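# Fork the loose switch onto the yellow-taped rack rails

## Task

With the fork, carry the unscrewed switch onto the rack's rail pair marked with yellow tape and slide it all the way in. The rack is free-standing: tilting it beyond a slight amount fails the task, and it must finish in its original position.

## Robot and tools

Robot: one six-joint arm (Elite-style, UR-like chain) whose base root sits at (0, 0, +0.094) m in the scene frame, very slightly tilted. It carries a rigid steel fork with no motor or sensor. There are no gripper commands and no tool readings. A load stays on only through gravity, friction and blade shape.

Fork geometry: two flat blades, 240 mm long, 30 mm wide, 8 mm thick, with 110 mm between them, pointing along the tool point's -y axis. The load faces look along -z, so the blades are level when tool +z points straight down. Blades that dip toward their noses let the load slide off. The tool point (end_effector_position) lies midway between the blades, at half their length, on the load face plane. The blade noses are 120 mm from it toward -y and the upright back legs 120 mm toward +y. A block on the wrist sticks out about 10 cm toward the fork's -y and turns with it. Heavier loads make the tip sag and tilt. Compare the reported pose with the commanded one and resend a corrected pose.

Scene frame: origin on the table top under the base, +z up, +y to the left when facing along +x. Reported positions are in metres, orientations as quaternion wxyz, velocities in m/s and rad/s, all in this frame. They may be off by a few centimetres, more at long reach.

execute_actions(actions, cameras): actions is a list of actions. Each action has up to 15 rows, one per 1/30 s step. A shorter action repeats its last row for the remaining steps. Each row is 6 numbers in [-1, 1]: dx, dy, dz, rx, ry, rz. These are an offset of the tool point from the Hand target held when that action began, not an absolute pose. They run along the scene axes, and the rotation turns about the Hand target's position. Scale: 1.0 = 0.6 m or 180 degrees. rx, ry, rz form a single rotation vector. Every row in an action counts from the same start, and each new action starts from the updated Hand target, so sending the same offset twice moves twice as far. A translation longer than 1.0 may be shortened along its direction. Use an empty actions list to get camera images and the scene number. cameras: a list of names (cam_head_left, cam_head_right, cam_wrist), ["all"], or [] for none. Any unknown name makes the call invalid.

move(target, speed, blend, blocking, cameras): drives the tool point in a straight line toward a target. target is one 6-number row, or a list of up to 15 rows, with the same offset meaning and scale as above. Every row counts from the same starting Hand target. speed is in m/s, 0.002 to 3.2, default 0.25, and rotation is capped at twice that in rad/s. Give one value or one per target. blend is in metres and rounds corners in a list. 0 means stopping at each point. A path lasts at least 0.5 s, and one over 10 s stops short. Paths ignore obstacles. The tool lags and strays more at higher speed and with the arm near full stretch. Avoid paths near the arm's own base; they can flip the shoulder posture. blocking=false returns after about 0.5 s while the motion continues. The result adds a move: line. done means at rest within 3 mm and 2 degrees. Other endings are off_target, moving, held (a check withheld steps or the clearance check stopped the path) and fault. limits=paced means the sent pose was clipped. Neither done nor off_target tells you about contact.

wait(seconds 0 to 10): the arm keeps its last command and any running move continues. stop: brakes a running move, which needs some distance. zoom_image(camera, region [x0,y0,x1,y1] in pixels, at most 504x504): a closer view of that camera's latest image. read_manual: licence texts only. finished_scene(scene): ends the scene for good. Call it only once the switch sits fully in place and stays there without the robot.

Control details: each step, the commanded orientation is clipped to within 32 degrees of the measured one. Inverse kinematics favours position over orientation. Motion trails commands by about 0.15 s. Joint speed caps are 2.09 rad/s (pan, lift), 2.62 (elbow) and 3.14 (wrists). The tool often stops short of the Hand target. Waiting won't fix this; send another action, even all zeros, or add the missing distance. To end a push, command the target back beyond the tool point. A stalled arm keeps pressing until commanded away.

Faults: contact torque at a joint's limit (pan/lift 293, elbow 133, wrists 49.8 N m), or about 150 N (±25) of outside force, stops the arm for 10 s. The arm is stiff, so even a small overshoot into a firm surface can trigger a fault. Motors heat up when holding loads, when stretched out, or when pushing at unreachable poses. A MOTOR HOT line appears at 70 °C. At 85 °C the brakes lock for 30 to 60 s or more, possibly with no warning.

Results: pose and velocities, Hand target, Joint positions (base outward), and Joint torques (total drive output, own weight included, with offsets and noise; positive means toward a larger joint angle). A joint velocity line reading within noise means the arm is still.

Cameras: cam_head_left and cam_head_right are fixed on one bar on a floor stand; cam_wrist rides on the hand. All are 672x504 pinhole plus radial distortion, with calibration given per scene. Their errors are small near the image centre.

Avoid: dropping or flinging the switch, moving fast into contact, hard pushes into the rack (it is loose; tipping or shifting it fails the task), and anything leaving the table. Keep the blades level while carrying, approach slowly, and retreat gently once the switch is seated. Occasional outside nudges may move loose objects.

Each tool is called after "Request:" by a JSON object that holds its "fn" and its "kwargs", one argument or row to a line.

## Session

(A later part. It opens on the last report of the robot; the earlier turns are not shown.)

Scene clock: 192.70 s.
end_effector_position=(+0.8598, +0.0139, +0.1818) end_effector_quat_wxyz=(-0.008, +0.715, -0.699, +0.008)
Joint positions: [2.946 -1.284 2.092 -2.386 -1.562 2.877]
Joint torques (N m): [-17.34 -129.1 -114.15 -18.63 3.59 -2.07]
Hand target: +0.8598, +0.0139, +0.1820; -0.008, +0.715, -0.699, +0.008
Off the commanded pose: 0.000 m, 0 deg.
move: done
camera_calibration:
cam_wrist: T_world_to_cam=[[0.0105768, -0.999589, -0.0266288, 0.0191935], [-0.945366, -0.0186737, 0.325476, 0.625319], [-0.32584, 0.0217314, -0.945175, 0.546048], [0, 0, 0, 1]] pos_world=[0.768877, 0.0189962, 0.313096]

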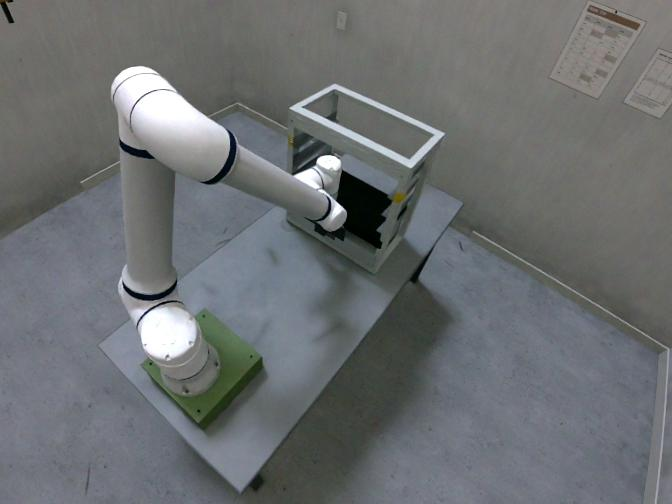

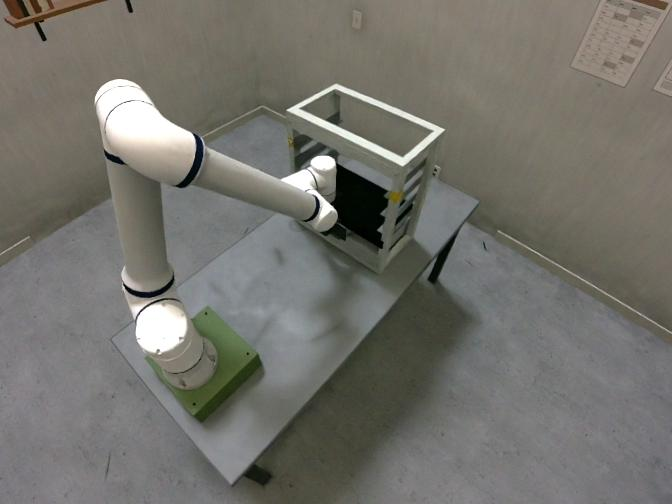

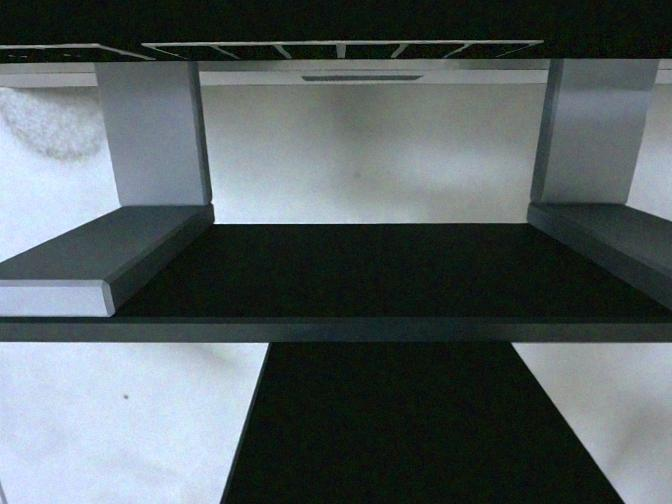

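Request:
{"fn": "move", "kwargs": {
  "target": [-0.1, -0.0013, 0, 0, 0, 0],
  "speed": 0.08,
  "cameras": ["cam_wrist"]
}}

Request:
{"fn": "move", "kwargs": {
  "target": [-0.3583, -0.0047, 0, 0, 0, 0],
  "speed": 0.12,
  "cameras": ["all"]
}}

Request:
{"fn": "zoom_image", "kwargs": {
  "camera": "cam_head_left",
  "region": [270, 140, 420, 290]
}}

Request:
{"fn": "zoom_image", "kwargs": {
  "camera": "cam_head_right",
  "region": [270, 140, 420, 290]
}}

Scene clock: 217.67 s.
end_effector_position=(+0.8000, +0.0131, +0.1820) end_effector_quat_wxyz=(-0.008, +0.715, -0.699, +0.008)
Joint positions: [2.922 -1.367 2.204 -2.415 -1.562 2.853]
Joint torques (N m): [-22.62 -117.51 -87.13 -23.65 3.86 -2.18]
Hand target: +0.7998, +0.0131, +0.1820; -0.008, +0.715, -0.699, +0.008
Off the commanded pose: 0.000 m, 0 deg.
move: done
camera_calibration:
cam_wrist: T_world_to_cam=[[0.0105768, -0.999589, -0.0266288, 0.0190316], [-0.945366, -0.0186737, 0.325476, 0.568706], [-0.32584, 0.0217314, -0.945175, 0.52677], [0, 0, 0, 1]] pos_world=[0.709077, 0.0181962, 0.313296]
Images, in order (width x height): cam_wrist 672x504.

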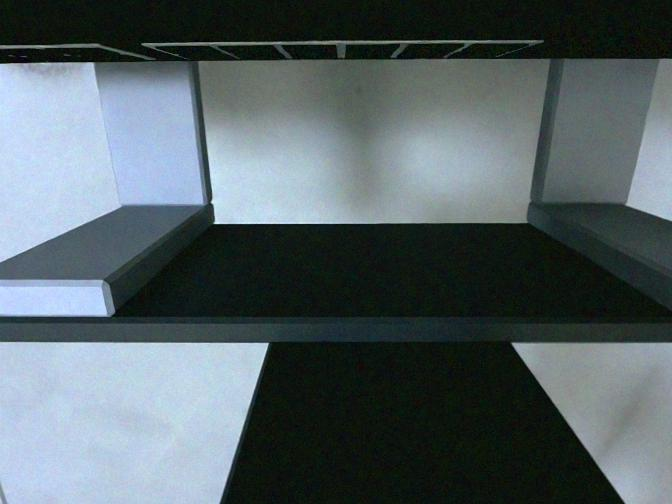

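Scene clock: 220.10 s.
end_effector_position=(+0.5850, +0.0103, +0.1820) end_effector_quat_wxyz=(-0.008, +0.715, -0.699, +0.008)
Joint positions: [2.777 -1.738 2.579 -2.417 -1.561 2.707]
Joint torques (N m): [-22.81 -64.82 -85.34 -18.12 5.05 -2.38]
Hand target: +0.5849, +0.0103, +0.1820; -0.008, +0.715, -0.699, +0.008
Off the commanded pose: 0.000 m, 0 deg.
move: done
camera_calibration:
cam_wrist: T_world_to_cam=[[0.0105768, -0.999589, -0.0266288, 0.0185079], [-0.945366, -0.0186737, 0.325476, 0.365306], [-0.32584, 0.0217314, -0.945175, 0.456742], [0, 0, 0, 1]] pos_world=[0.493977, 0.0153962, 0.313296]

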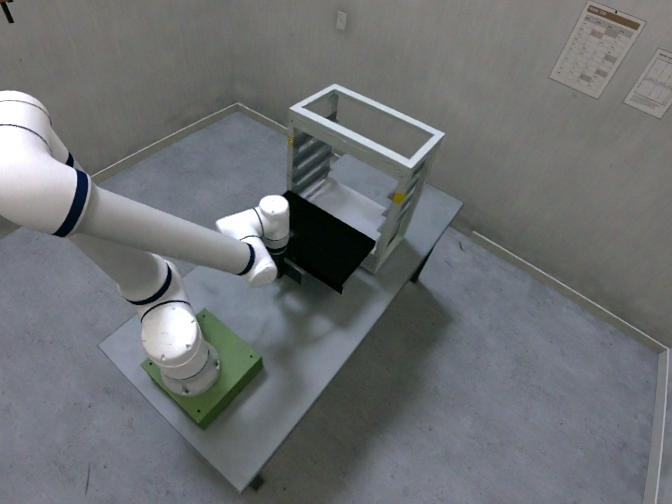

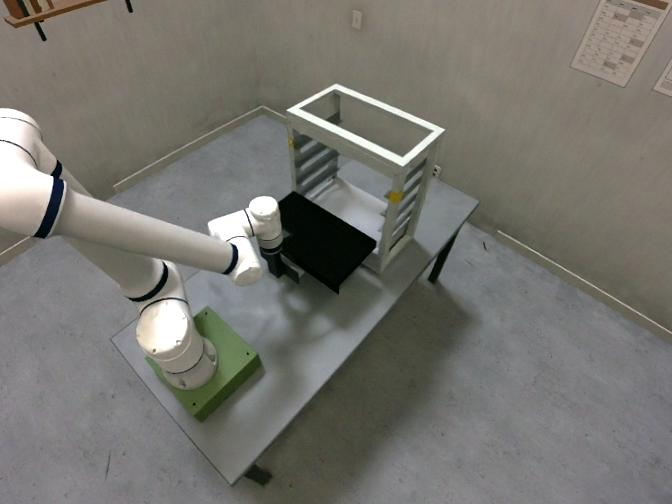

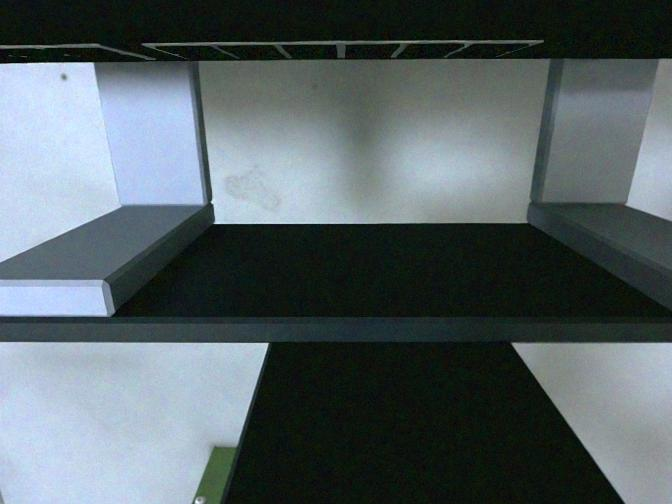

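Scaled by 3.360.

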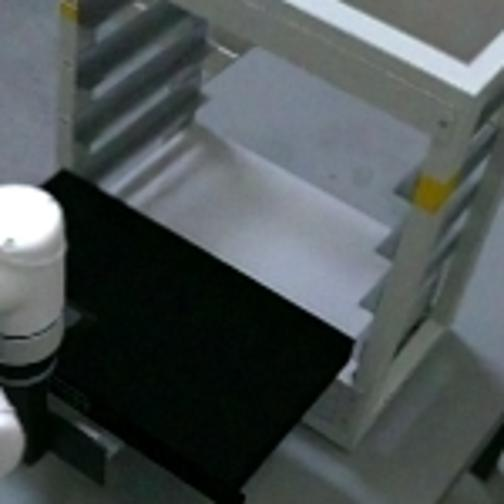

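Scaled by 3.360.

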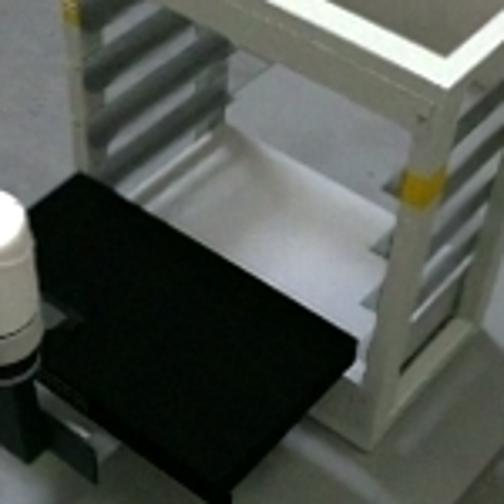

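Request:
{"fn": "move", "kwargs": {
  "target": [0, 0, 0.4492, 0, 0, 0],
  "speed": 0.18,
  "cameras": ["all"]
}}

Request:
{"fn": "zoom_image", "kwargs": {
  "camera": "cam_head_left",
  "region": [360, 160, 420, 220]
}}

Request:
{"fn": "zoom_image", "kwargs": {
  "camera": "cam_head_right",
  "region": [360, 160, 420, 220]
}}

Request:
{"fn": "zoom_image", "kwargs": {
  "camera": "cam_head_right",
  "region": [270, 110, 330, 170]
}}

Request:
{"fn": "zoom_image", "kwargs": {
  "camera": "cam_head_left",
  "region": [270, 110, 330, 170]
}}

Scene clock: 228.40 s.
end_effector_position=(+0.5849, +0.0103, +0.4514) end_effector_quat_wxyz=(-0.008, +0.715, -0.699, +0.008)
Joint positions: [2.776 -2.045 2.215 -1.747 -1.561 2.707]
Joint torques (N m): [-21.57 -53.85 -144.36 -17.95 1.28 -2.43]
Hand target: +0.5849, +0.0103, +0.4515; -0.008, +0.715, -0.699, +0.008
Off the commanded pose: 0.000 m, 0 deg.
move: done
camera_calibration:
cam_wrist: T_world_to_cam=[[0.0105768, -0.999589, -0.0266288, 0.0256827], [-0.945366, -0.0186737, 0.325476, 0.277528], [-0.32584, 0.0217314, -0.945175, 0.71134], [0, 0, 0, 1]] pos_world=[0.493877, 0.0153962, 0.582696]

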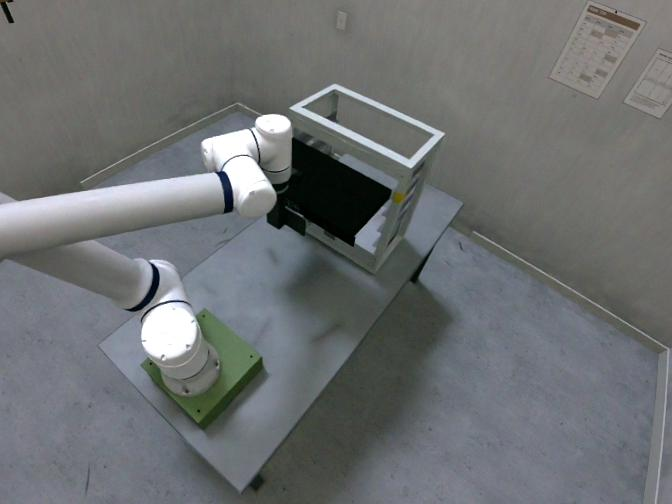

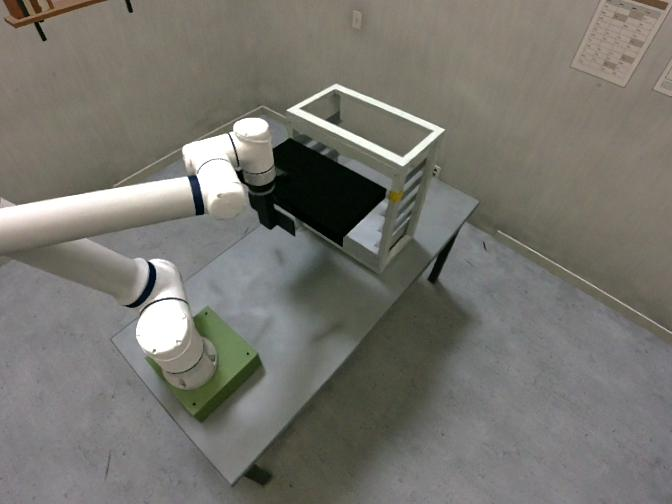

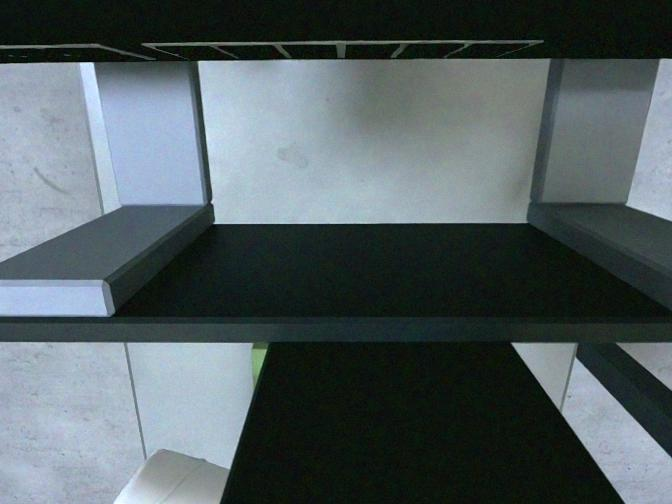

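Scaled by 8.400.

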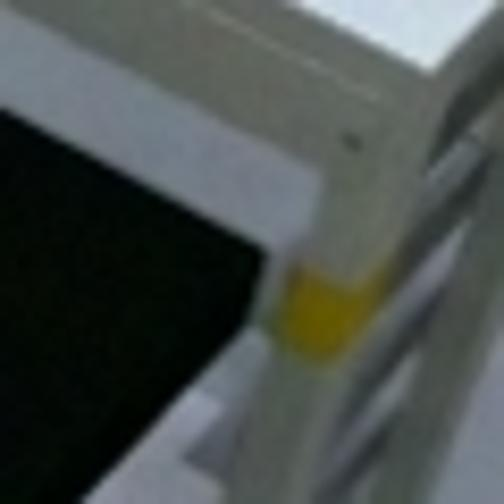

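Scaled by 8.400.

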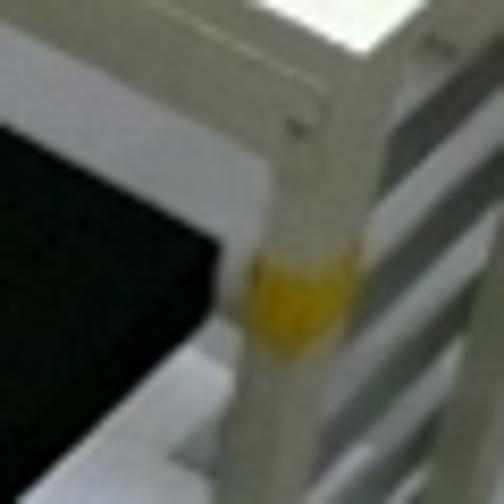

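Scaled by 8.400.

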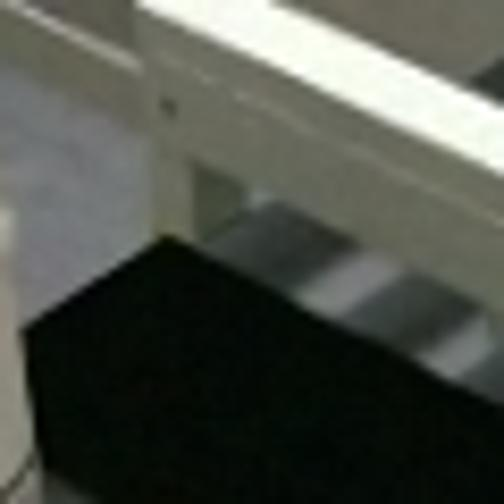

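Scaled by 8.400.

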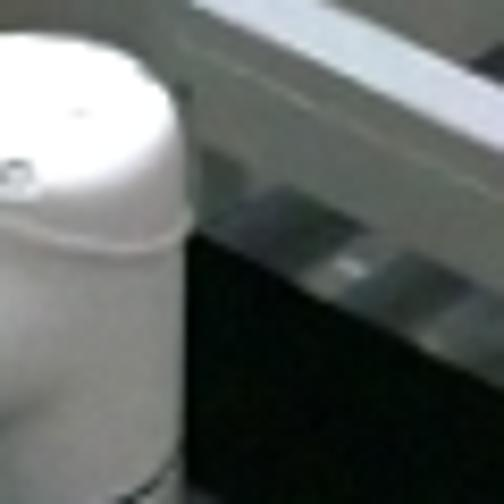

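Request:
{"fn": "move", "kwargs": {
  "target": [0.025, 0.00035, 0, 0, 0, 0],
  "speed": 0.05,
  "cameras": ["all"]
}}

Request:
{"fn": "zoom_image", "kwargs": {
  "camera": "cam_head_left",
  "region": [360, 160, 420, 220]
}}

Request:
{"fn": "zoom_image", "kwargs": {
  "camera": "cam_head_right",
  "region": [360, 160, 420, 220]
}}

Request:
{"fn": "zoom_image", "kwargs": {
  "camera": "cam_head_right",
  "region": [270, 110, 330, 170]
}}

Scene clock: 251.57 s.
end_effector_position=(+0.5997, +0.0105, +0.4515) end_effector_quat_wxyz=(-0.008, +0.715, -0.699, +0.008)
Joint positions: [2.791 -2.012 2.198 -1.763 -1.561 2.721]
Joint torques (N m): [9.4 -30.28 -144.25 -22.64 3.08 3.84]
Hand target: +0.5999, +0.0105, +0.4515; -0.008, +0.715, -0.699, +0.008
Off the commanded pose: 0.000 m, 0 deg.
move: done
camera_calibration:
cam_wrist: T_world_to_cam=[[0.0105768, -0.999589, -0.0266288, 0.0257314], [-0.945366, -0.0186737, 0.325476, 0.291458], [-0.32584, 0.0217314, -0.945175, 0.716347], [0, 0, 0, 1]] pos_world=[0.508677, 0.0155962, 0.582896]

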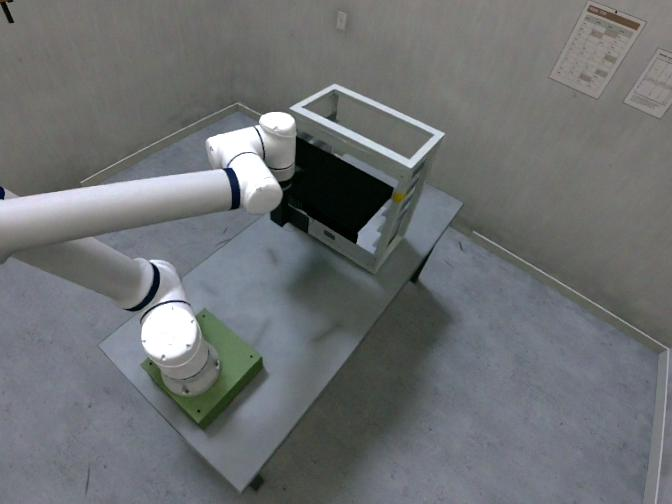

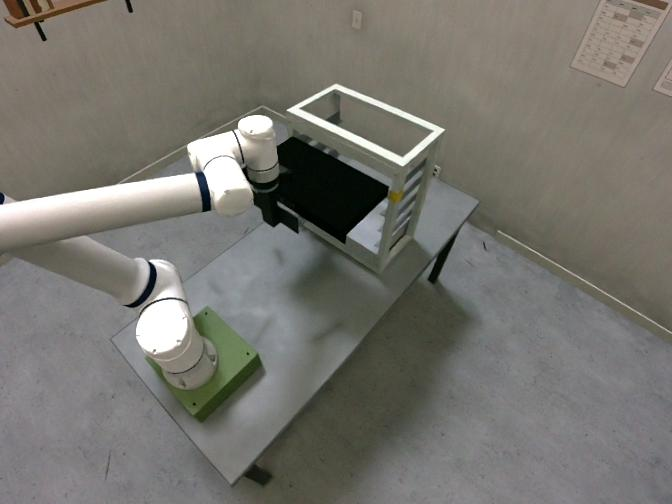

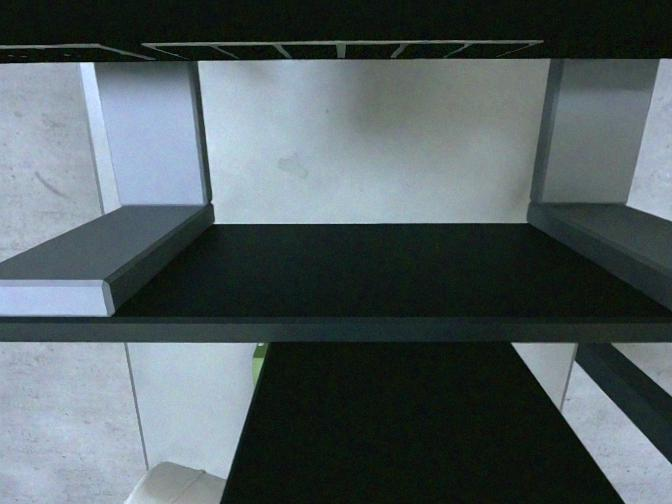

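Scaled by 8.400.

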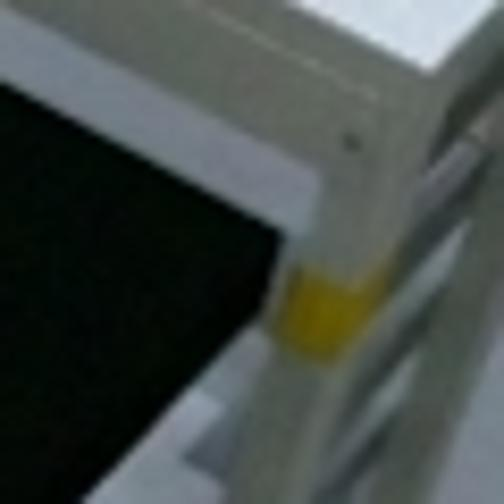

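Scaled by 8.400.

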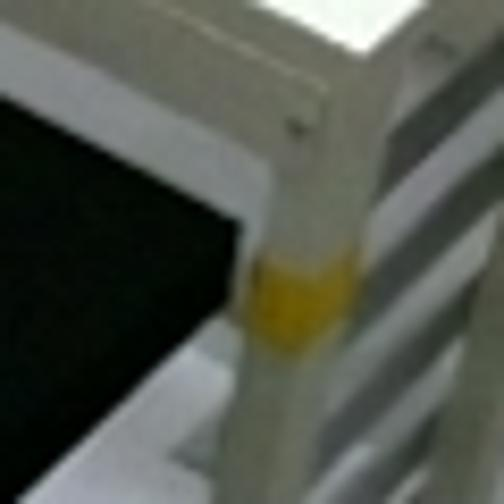

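Scaled by 8.400.

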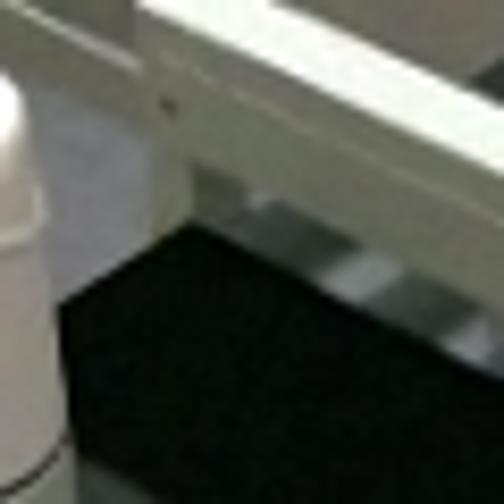

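Request:
{"fn": "move", "kwargs": {
  "target": [0.0133, 0.00019, 0, 0, 0, 0],
  "speed": 0.04,
  "cameras": ["cam_wrist"]
}}

Request:
{"fn": "move", "kwargs": {
  "target": [0.0167, 0.00023, 0, 0, 0, 0],
  "speed": 0.04,
  "cameras": ["all"]
}}

Request:
{"fn": "zoom_image", "kwargs": {
  "camera": "cam_head_left",
  "region": [360, 160, 420, 220]
}}

Request:
{"fn": "zoom_image", "kwargs": {
  "camera": "cam_head_right",
  "region": [270, 110, 330, 170]
}}

Scene clock: 260.77 s.
end_effector_position=(+0.6077, +0.0106, +0.4515) end_effector_quat_wxyz=(-0.008, +0.715, -0.699, +0.008)
Joint positions: [2.798 -1.995 2.189 -1.771 -1.561 2.729]
Joint torques (N m): [9.06 -29.75 -143.67 -22.96 1.48 3.46]
Hand target: +0.6078, +0.0106, +0.4515; -0.008, +0.715, -0.699, +0.008
Off the commanded pose: 0.000 m, 0 deg.
move: done
camera_calibration:
cam_wrist: T_world_to_cam=[[0.0105768, -0.999589, -0.0266288, 0.0257441], [-0.945366, -0.0186737, 0.325476, 0.299056], [-0.32584, 0.0217314, -0.945175, 0.718857], [0, 0, 0, 1]] pos_world=[0.516677, 0.0156962, 0.582796]
Images, in order (width x height): cam_wrist 672x504.

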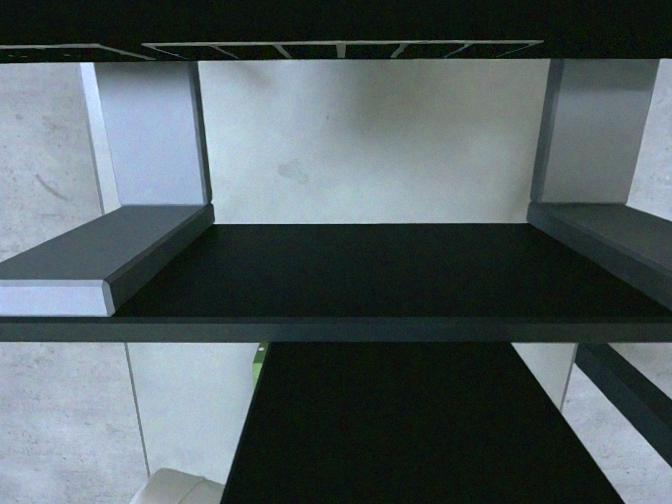

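Scene clock: 261.60 s.
end_effector_position=(+0.6177, +0.0108, +0.4515) end_effector_quat_wxyz=(-0.008, +0.715, -0.699, +0.008)
Joint positions: [2.807 -1.974 2.178 -1.781 -1.561 2.738]
Joint torques (N m): [8.42 -32.51 -143.19 -23.01 1.27 3.58]
Hand target: +0.6179, +0.0108, +0.4515; -0.008, +0.715, -0.699, +0.008
Off the commanded pose: 0.000 m, 0 deg.
move: done
camera_calibration:
cam_wrist: T_world_to_cam=[[0.0105768, -0.999589, -0.0266288, 0.0257372], [-0.945366, -0.0186737, 0.325476, 0.308606], [-0.32584, 0.0217314, -0.945175, 0.722146], [0, 0, 0, 1]] pos_world=[0.526777, 0.0157962, 0.582796]

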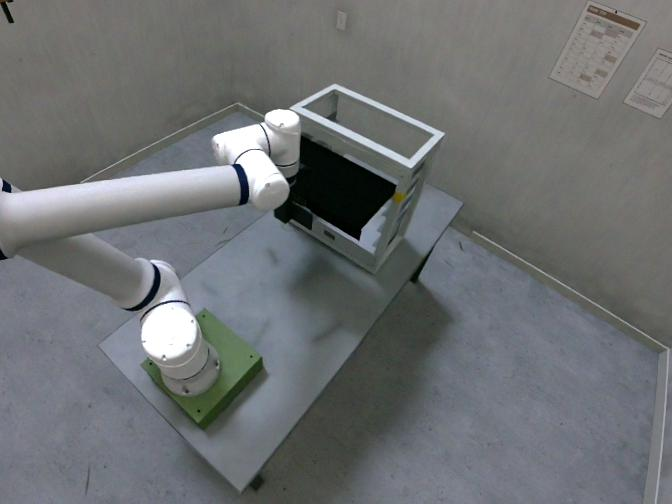

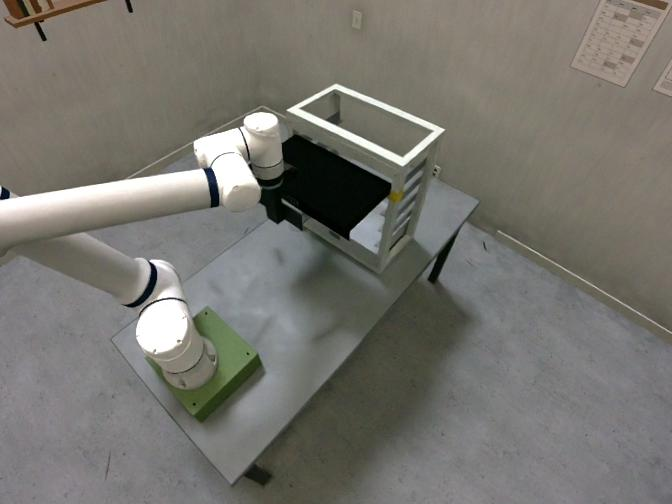

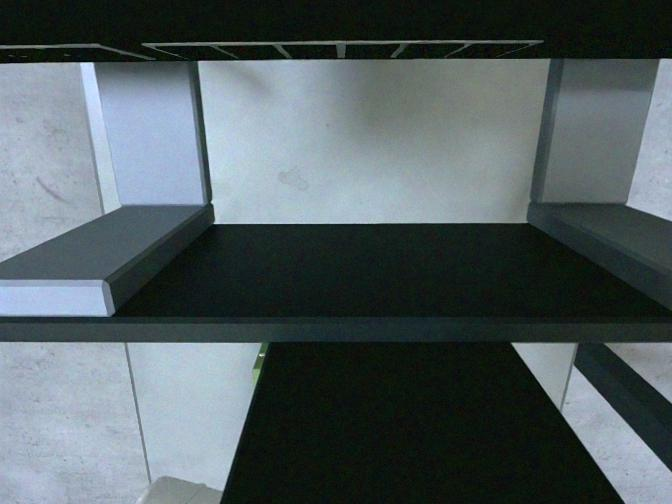

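Scaled by 8.400.

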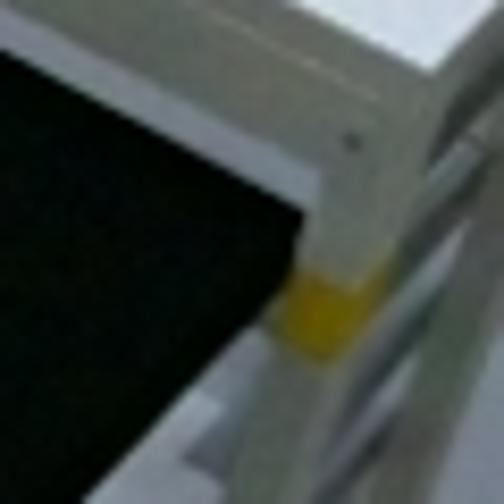

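Scaled by 8.400.

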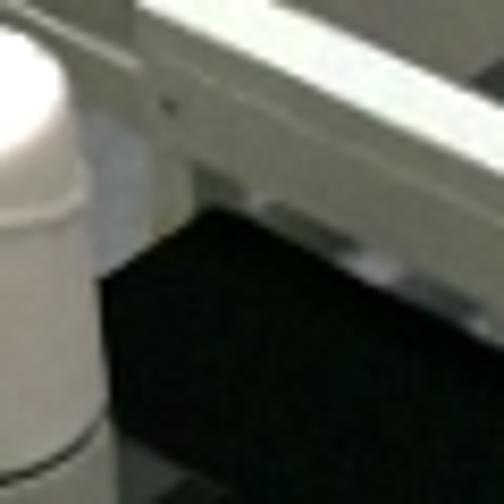

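Request:
{"fn": "move", "kwargs": {
  "target": [0.0417, 0.00058, 0, 0, 0, 0],
  "speed": 0.06,
  "cameras": ["cam_wrist"]
}}

Request:
{"fn": "move", "kwargs": {
  "target": [0.0667, 0.00093, 0, 0, 0, 0],
  "speed": 0.06,
  "cameras": ["all"]
}}

Request:
{"fn": "zoom_image", "kwargs": {
  "camera": "cam_head_left",
  "region": [290, 100, 440, 250]
}}

Request:
{"fn": "zoom_image", "kwargs": {
  "camera": "cam_head_right",
  "region": [260, 100, 410, 250]
}}

Scene clock: 268.60 s.
end_effector_position=(+0.6427, +0.0111, +0.4515) end_effector_quat_wxyz=(-0.008, +0.715, -0.699, +0.008)
Joint positions: [2.828 -1.923 2.148 -1.802 -1.561 2.759]
Joint torques (N m): [10.11 -39.23 -143.6 -23.22 0.83 3.58]
Hand target: +0.6429, +0.0111, +0.4515; -0.008, +0.715, -0.699, +0.008
Off the commanded pose: 0.000 m, 0 deg.
move: done
camera_calibration:
cam_wrist: T_world_to_cam=[[0.0105768, -0.999589, -0.0266288, 0.0258753], [-0.945366, -0.0186737, 0.325476, 0.332215], [-0.32584, 0.0217314, -0.945175, 0.730378], [0, 0, 0, 1]] pos_world=[0.551777, 0.0161962, 0.582896]
Images, in order (width x height): cam_wrist 672x504.

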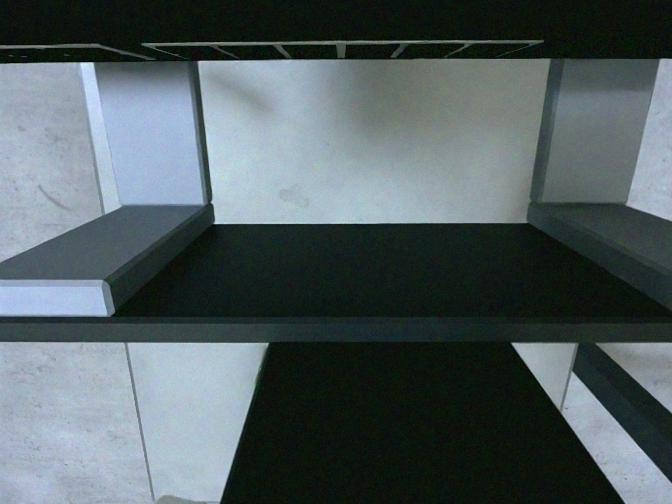

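Scene clock: 269.73 s.
end_effector_position=(+0.6827, +0.0117, +0.4515) end_effector_quat_wxyz=(-0.008, +0.715, -0.699, +0.008)
Joint positions: [2.857 -1.843 2.096 -1.831 -1.561 2.788]
Joint torques (N m): [9.05 -48.56 -143.87 -22.91 0.75 3.79]
Hand target: +0.6829, +0.0117, +0.4515; -0.008, +0.715, -0.699, +0.008
Off the commanded pose: 0.000 m, 0 deg.
move: done
camera_calibration:
cam_wrist: T_world_to_cam=[[0.0105768, -0.999589, -0.0266288, 0.025952], [-0.945366, -0.0186737, 0.325476, 0.370039], [-0.32584, 0.0217314, -0.945175, 0.7434], [0, 0, 0, 1]] pos_world=[0.591777, 0.0166962, 0.582896]

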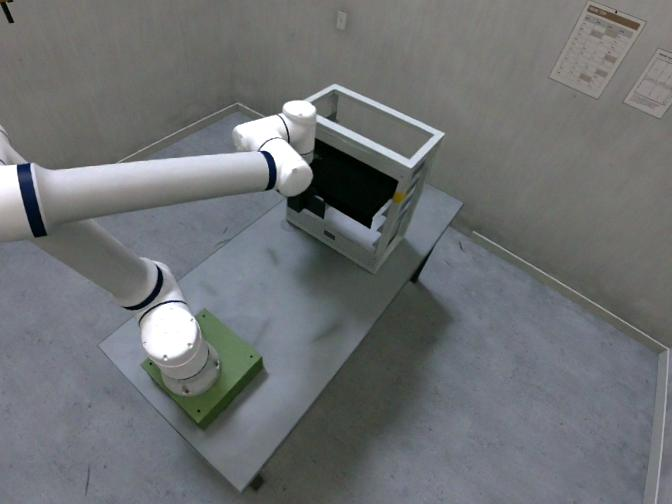

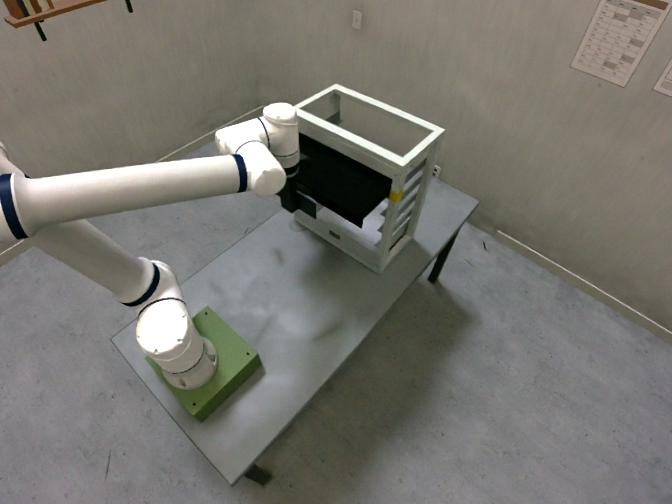

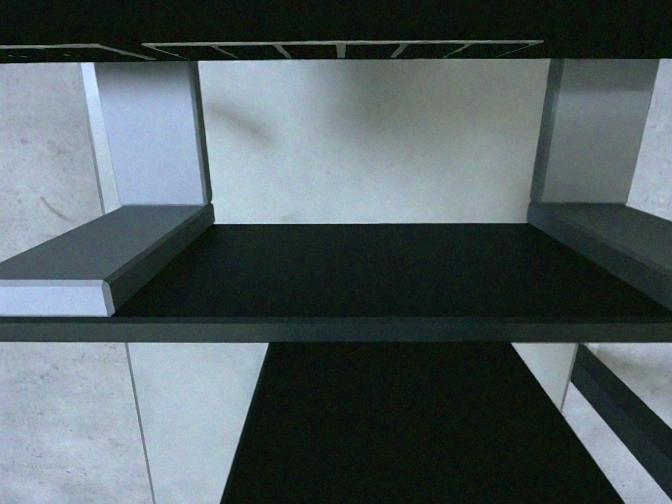

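Scaled by 3.360.

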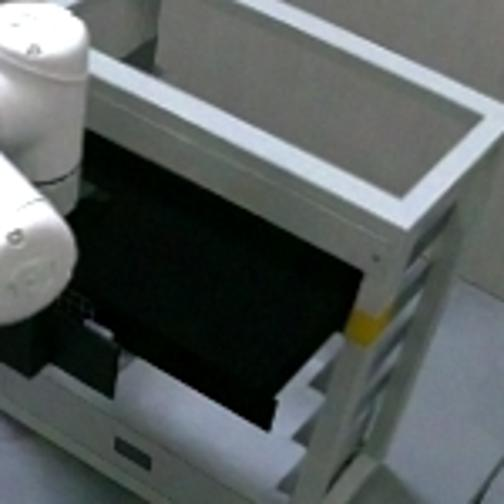

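Scaled by 3.360.

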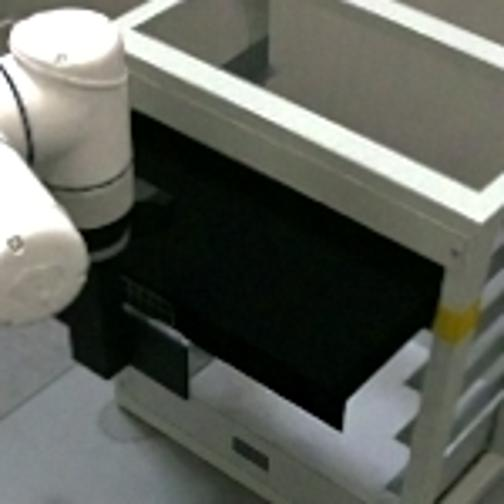

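Request:
{"fn": "move", "kwargs": {
  "target": [0.0833, 0.00116, 0, 0, 0, 0],
  "speed": 0.06,
  "cameras": ["cam_wrist"]
}}

Request:
{"fn": "move", "kwargs": {
  "target": [0.0833, 0.00116, 0, 0, 0, 0],
  "speed": 0.06,
  "cameras": ["all"]
}}

Request:
{"fn": "zoom_image", "kwargs": {
  "camera": "cam_head_left",
  "region": [290, 100, 440, 250]
}}

Request:
{"fn": "zoom_image", "kwargs": {
  "camera": "cam_head_right",
  "region": [260, 100, 410, 250]
}}

Scene clock: 275.23 s.
end_effector_position=(+0.7327, +0.0124, +0.4515) end_effector_quat_wxyz=(-0.008, +0.715, -0.699, +0.008)
Joint positions: [2.888 -1.749 2.027 -1.856 -1.561 2.818]
Joint torques (N m): [8.67 -58.27 -141.46 -23.28 0.53 3.66]
Hand target: +0.7329, +0.0124, +0.4515; -0.008, +0.715, -0.699, +0.008
Off the commanded pose: 0.000 m, 0 deg.
move: done
camera_calibration:
cam_wrist: T_world_to_cam=[[0.0105768, -0.999589, -0.0266288, 0.026124], [-0.945366, -0.0186737, 0.325476, 0.417225], [-0.32584, 0.0217314, -0.945175, 0.759645], [0, 0, 0, 1]] pos_world=[0.641677, 0.0173962, 0.582896]
Images, in order (width x height): cam_wrist 672x504.

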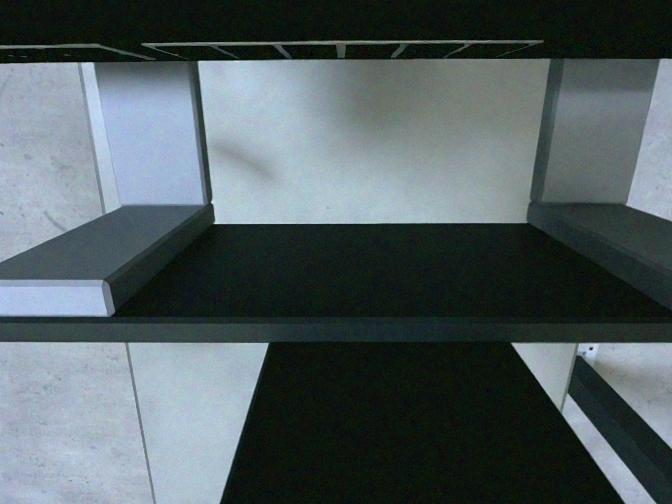

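Scene clock: 276.53 s.
end_effector_position=(+0.7827, +0.0131, +0.4515) end_effector_quat_wxyz=(-0.008, +0.715, -0.699, +0.008)
Joint positions: [2.913 -1.66 1.952 -1.87 -1.562 2.844]
Joint torques (N m): [10.84 -72.45 -141.91 -23.21 0.34 3.29]
Hand target: +0.7829, +0.0131, +0.4515; -0.008, +0.715, -0.699, +0.008
Off the commanded pose: 0.000 m, 0 deg.
move: done
camera_calibration:
cam_wrist: T_world_to_cam=[[0.0105768, -0.999589, -0.0266288, 0.0262948], [-0.945366, -0.0186737, 0.325476, 0.464507], [-0.32584, 0.0217314, -0.945175, 0.775921], [0, 0, 0, 1]] pos_world=[0.691677, 0.0180962, 0.582896]

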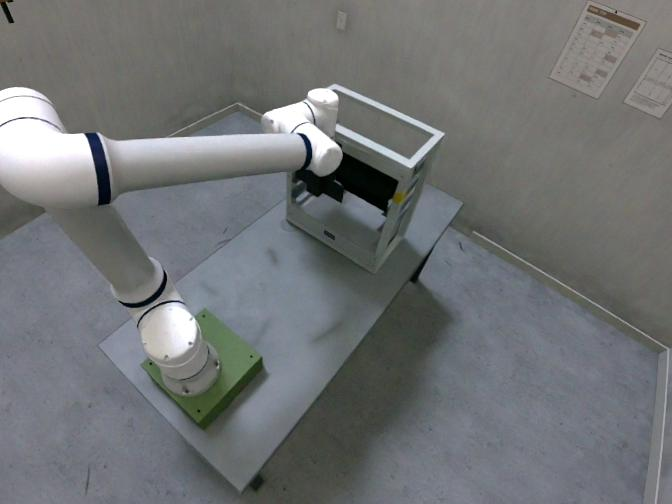

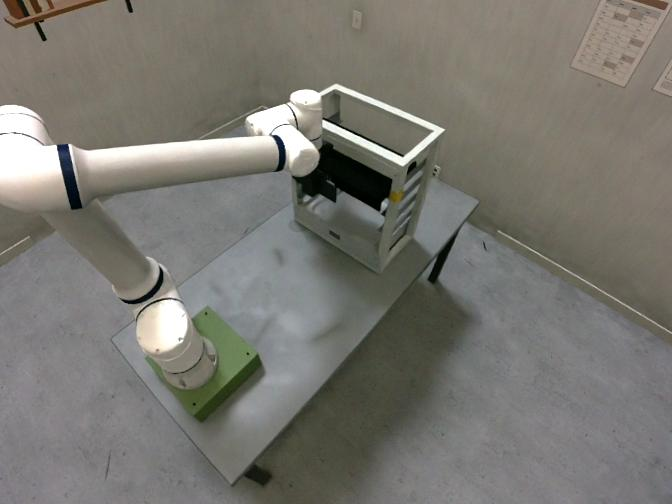

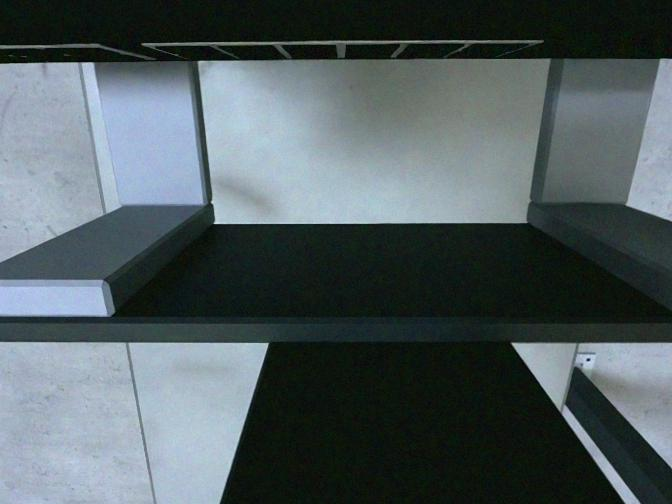

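Scaled by 3.360.

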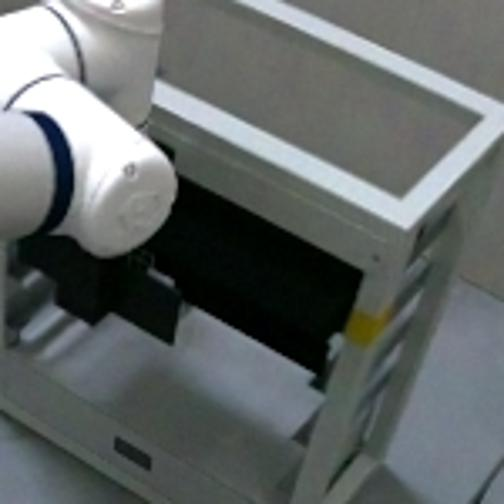

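Scaled by 3.360.

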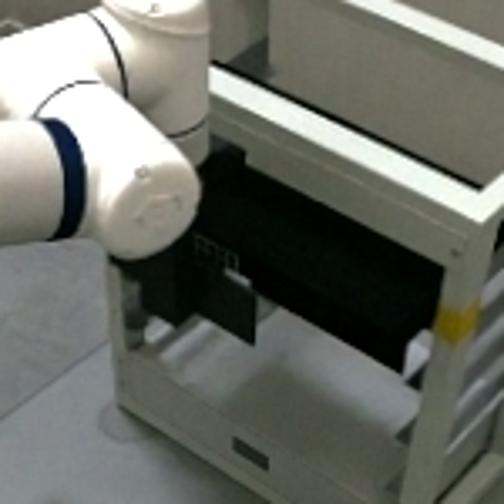

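Request:
{"fn": "zoom_image", "kwargs": {
  "camera": "cam_head_right",
  "region": [305, 115, 365, 175]
}}

Request:
{"fn": "zoom_image", "kwargs": {
  "camera": "cam_head_left",
  "region": [310, 115, 370, 175]
}}

Scaled by 8.400.

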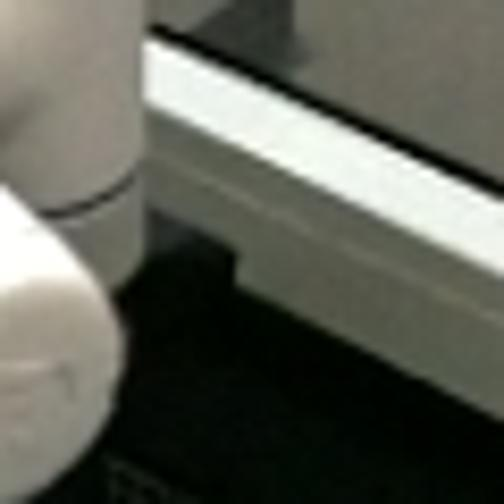

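Scaled by 8.400.

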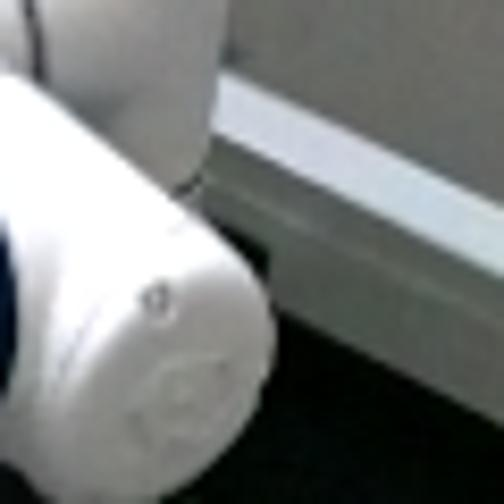

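Request:
{"fn": "move", "kwargs": {
  "target": [0.0333, 0.00047, 0, 0, 0, 0],
  "speed": 0.05,
  "cameras": ["all"]
}}

Request:
{"fn": "zoom_image", "kwargs": {
  "camera": "cam_head_right",
  "region": [305, 115, 365, 175]
}}

Request:
{"fn": "zoom_image", "kwargs": {
  "camera": "cam_head_left",
  "region": [350, 150, 410, 210]
}}

Scene clock: 294.53 s.
end_effector_position=(+0.8026, +0.0134, +0.4515) end_effector_quat_wxyz=(-0.008, +0.715, -0.699, +0.008)
Joint positions: [2.922 -1.625 1.921 -1.874 -1.562 2.853]
Joint torques (N m): [8.88 -78.11 -141.65 -23.49 0.13 3.45]
Hand target: +0.8028, +0.0134, +0.4515; -0.008, +0.715, -0.699, +0.008
Off the commanded pose: 0.000 m, 0 deg.
move: done
camera_calibration:
cam_wrist: T_world_to_cam=[[0.0105768, -0.999589, -0.0266288, 0.0263805], [-0.945366, -0.0186737, 0.325476, 0.483452], [-0.32584, 0.0217314, -0.945175, 0.782337], [0, 0, 0, 1]] pos_world=[0.711677, 0.0183962, 0.582796]

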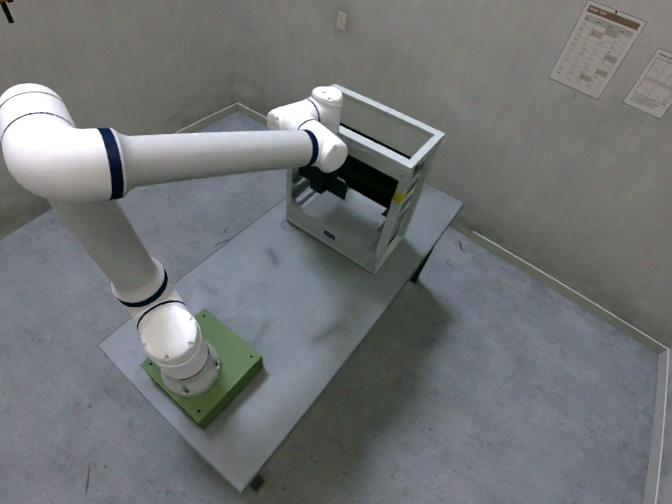

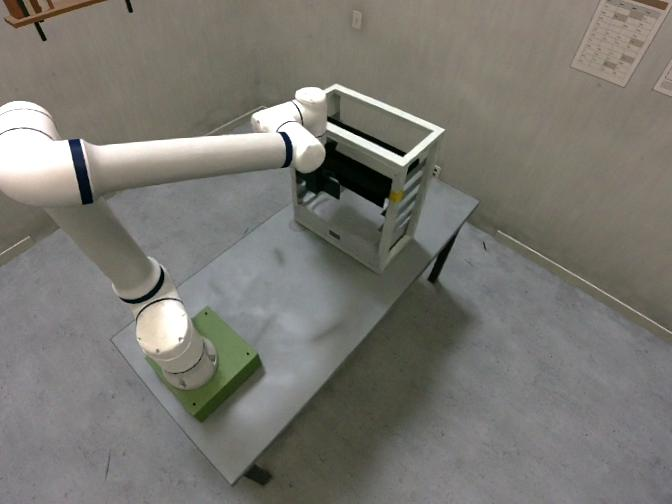

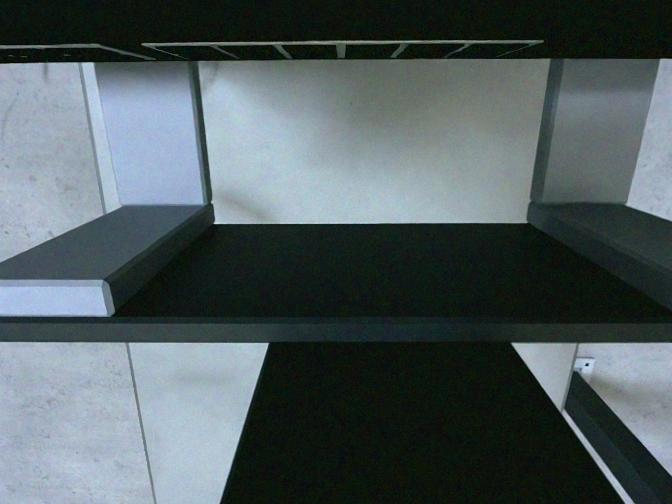

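Scaled by 8.400.

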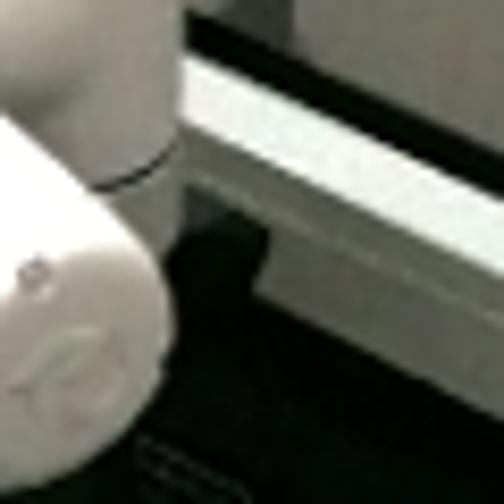

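Scaled by 8.400.

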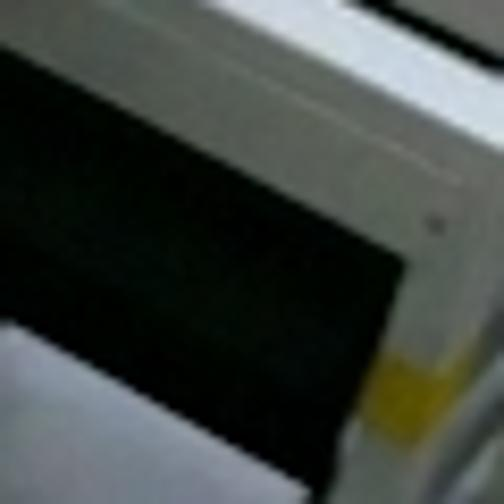

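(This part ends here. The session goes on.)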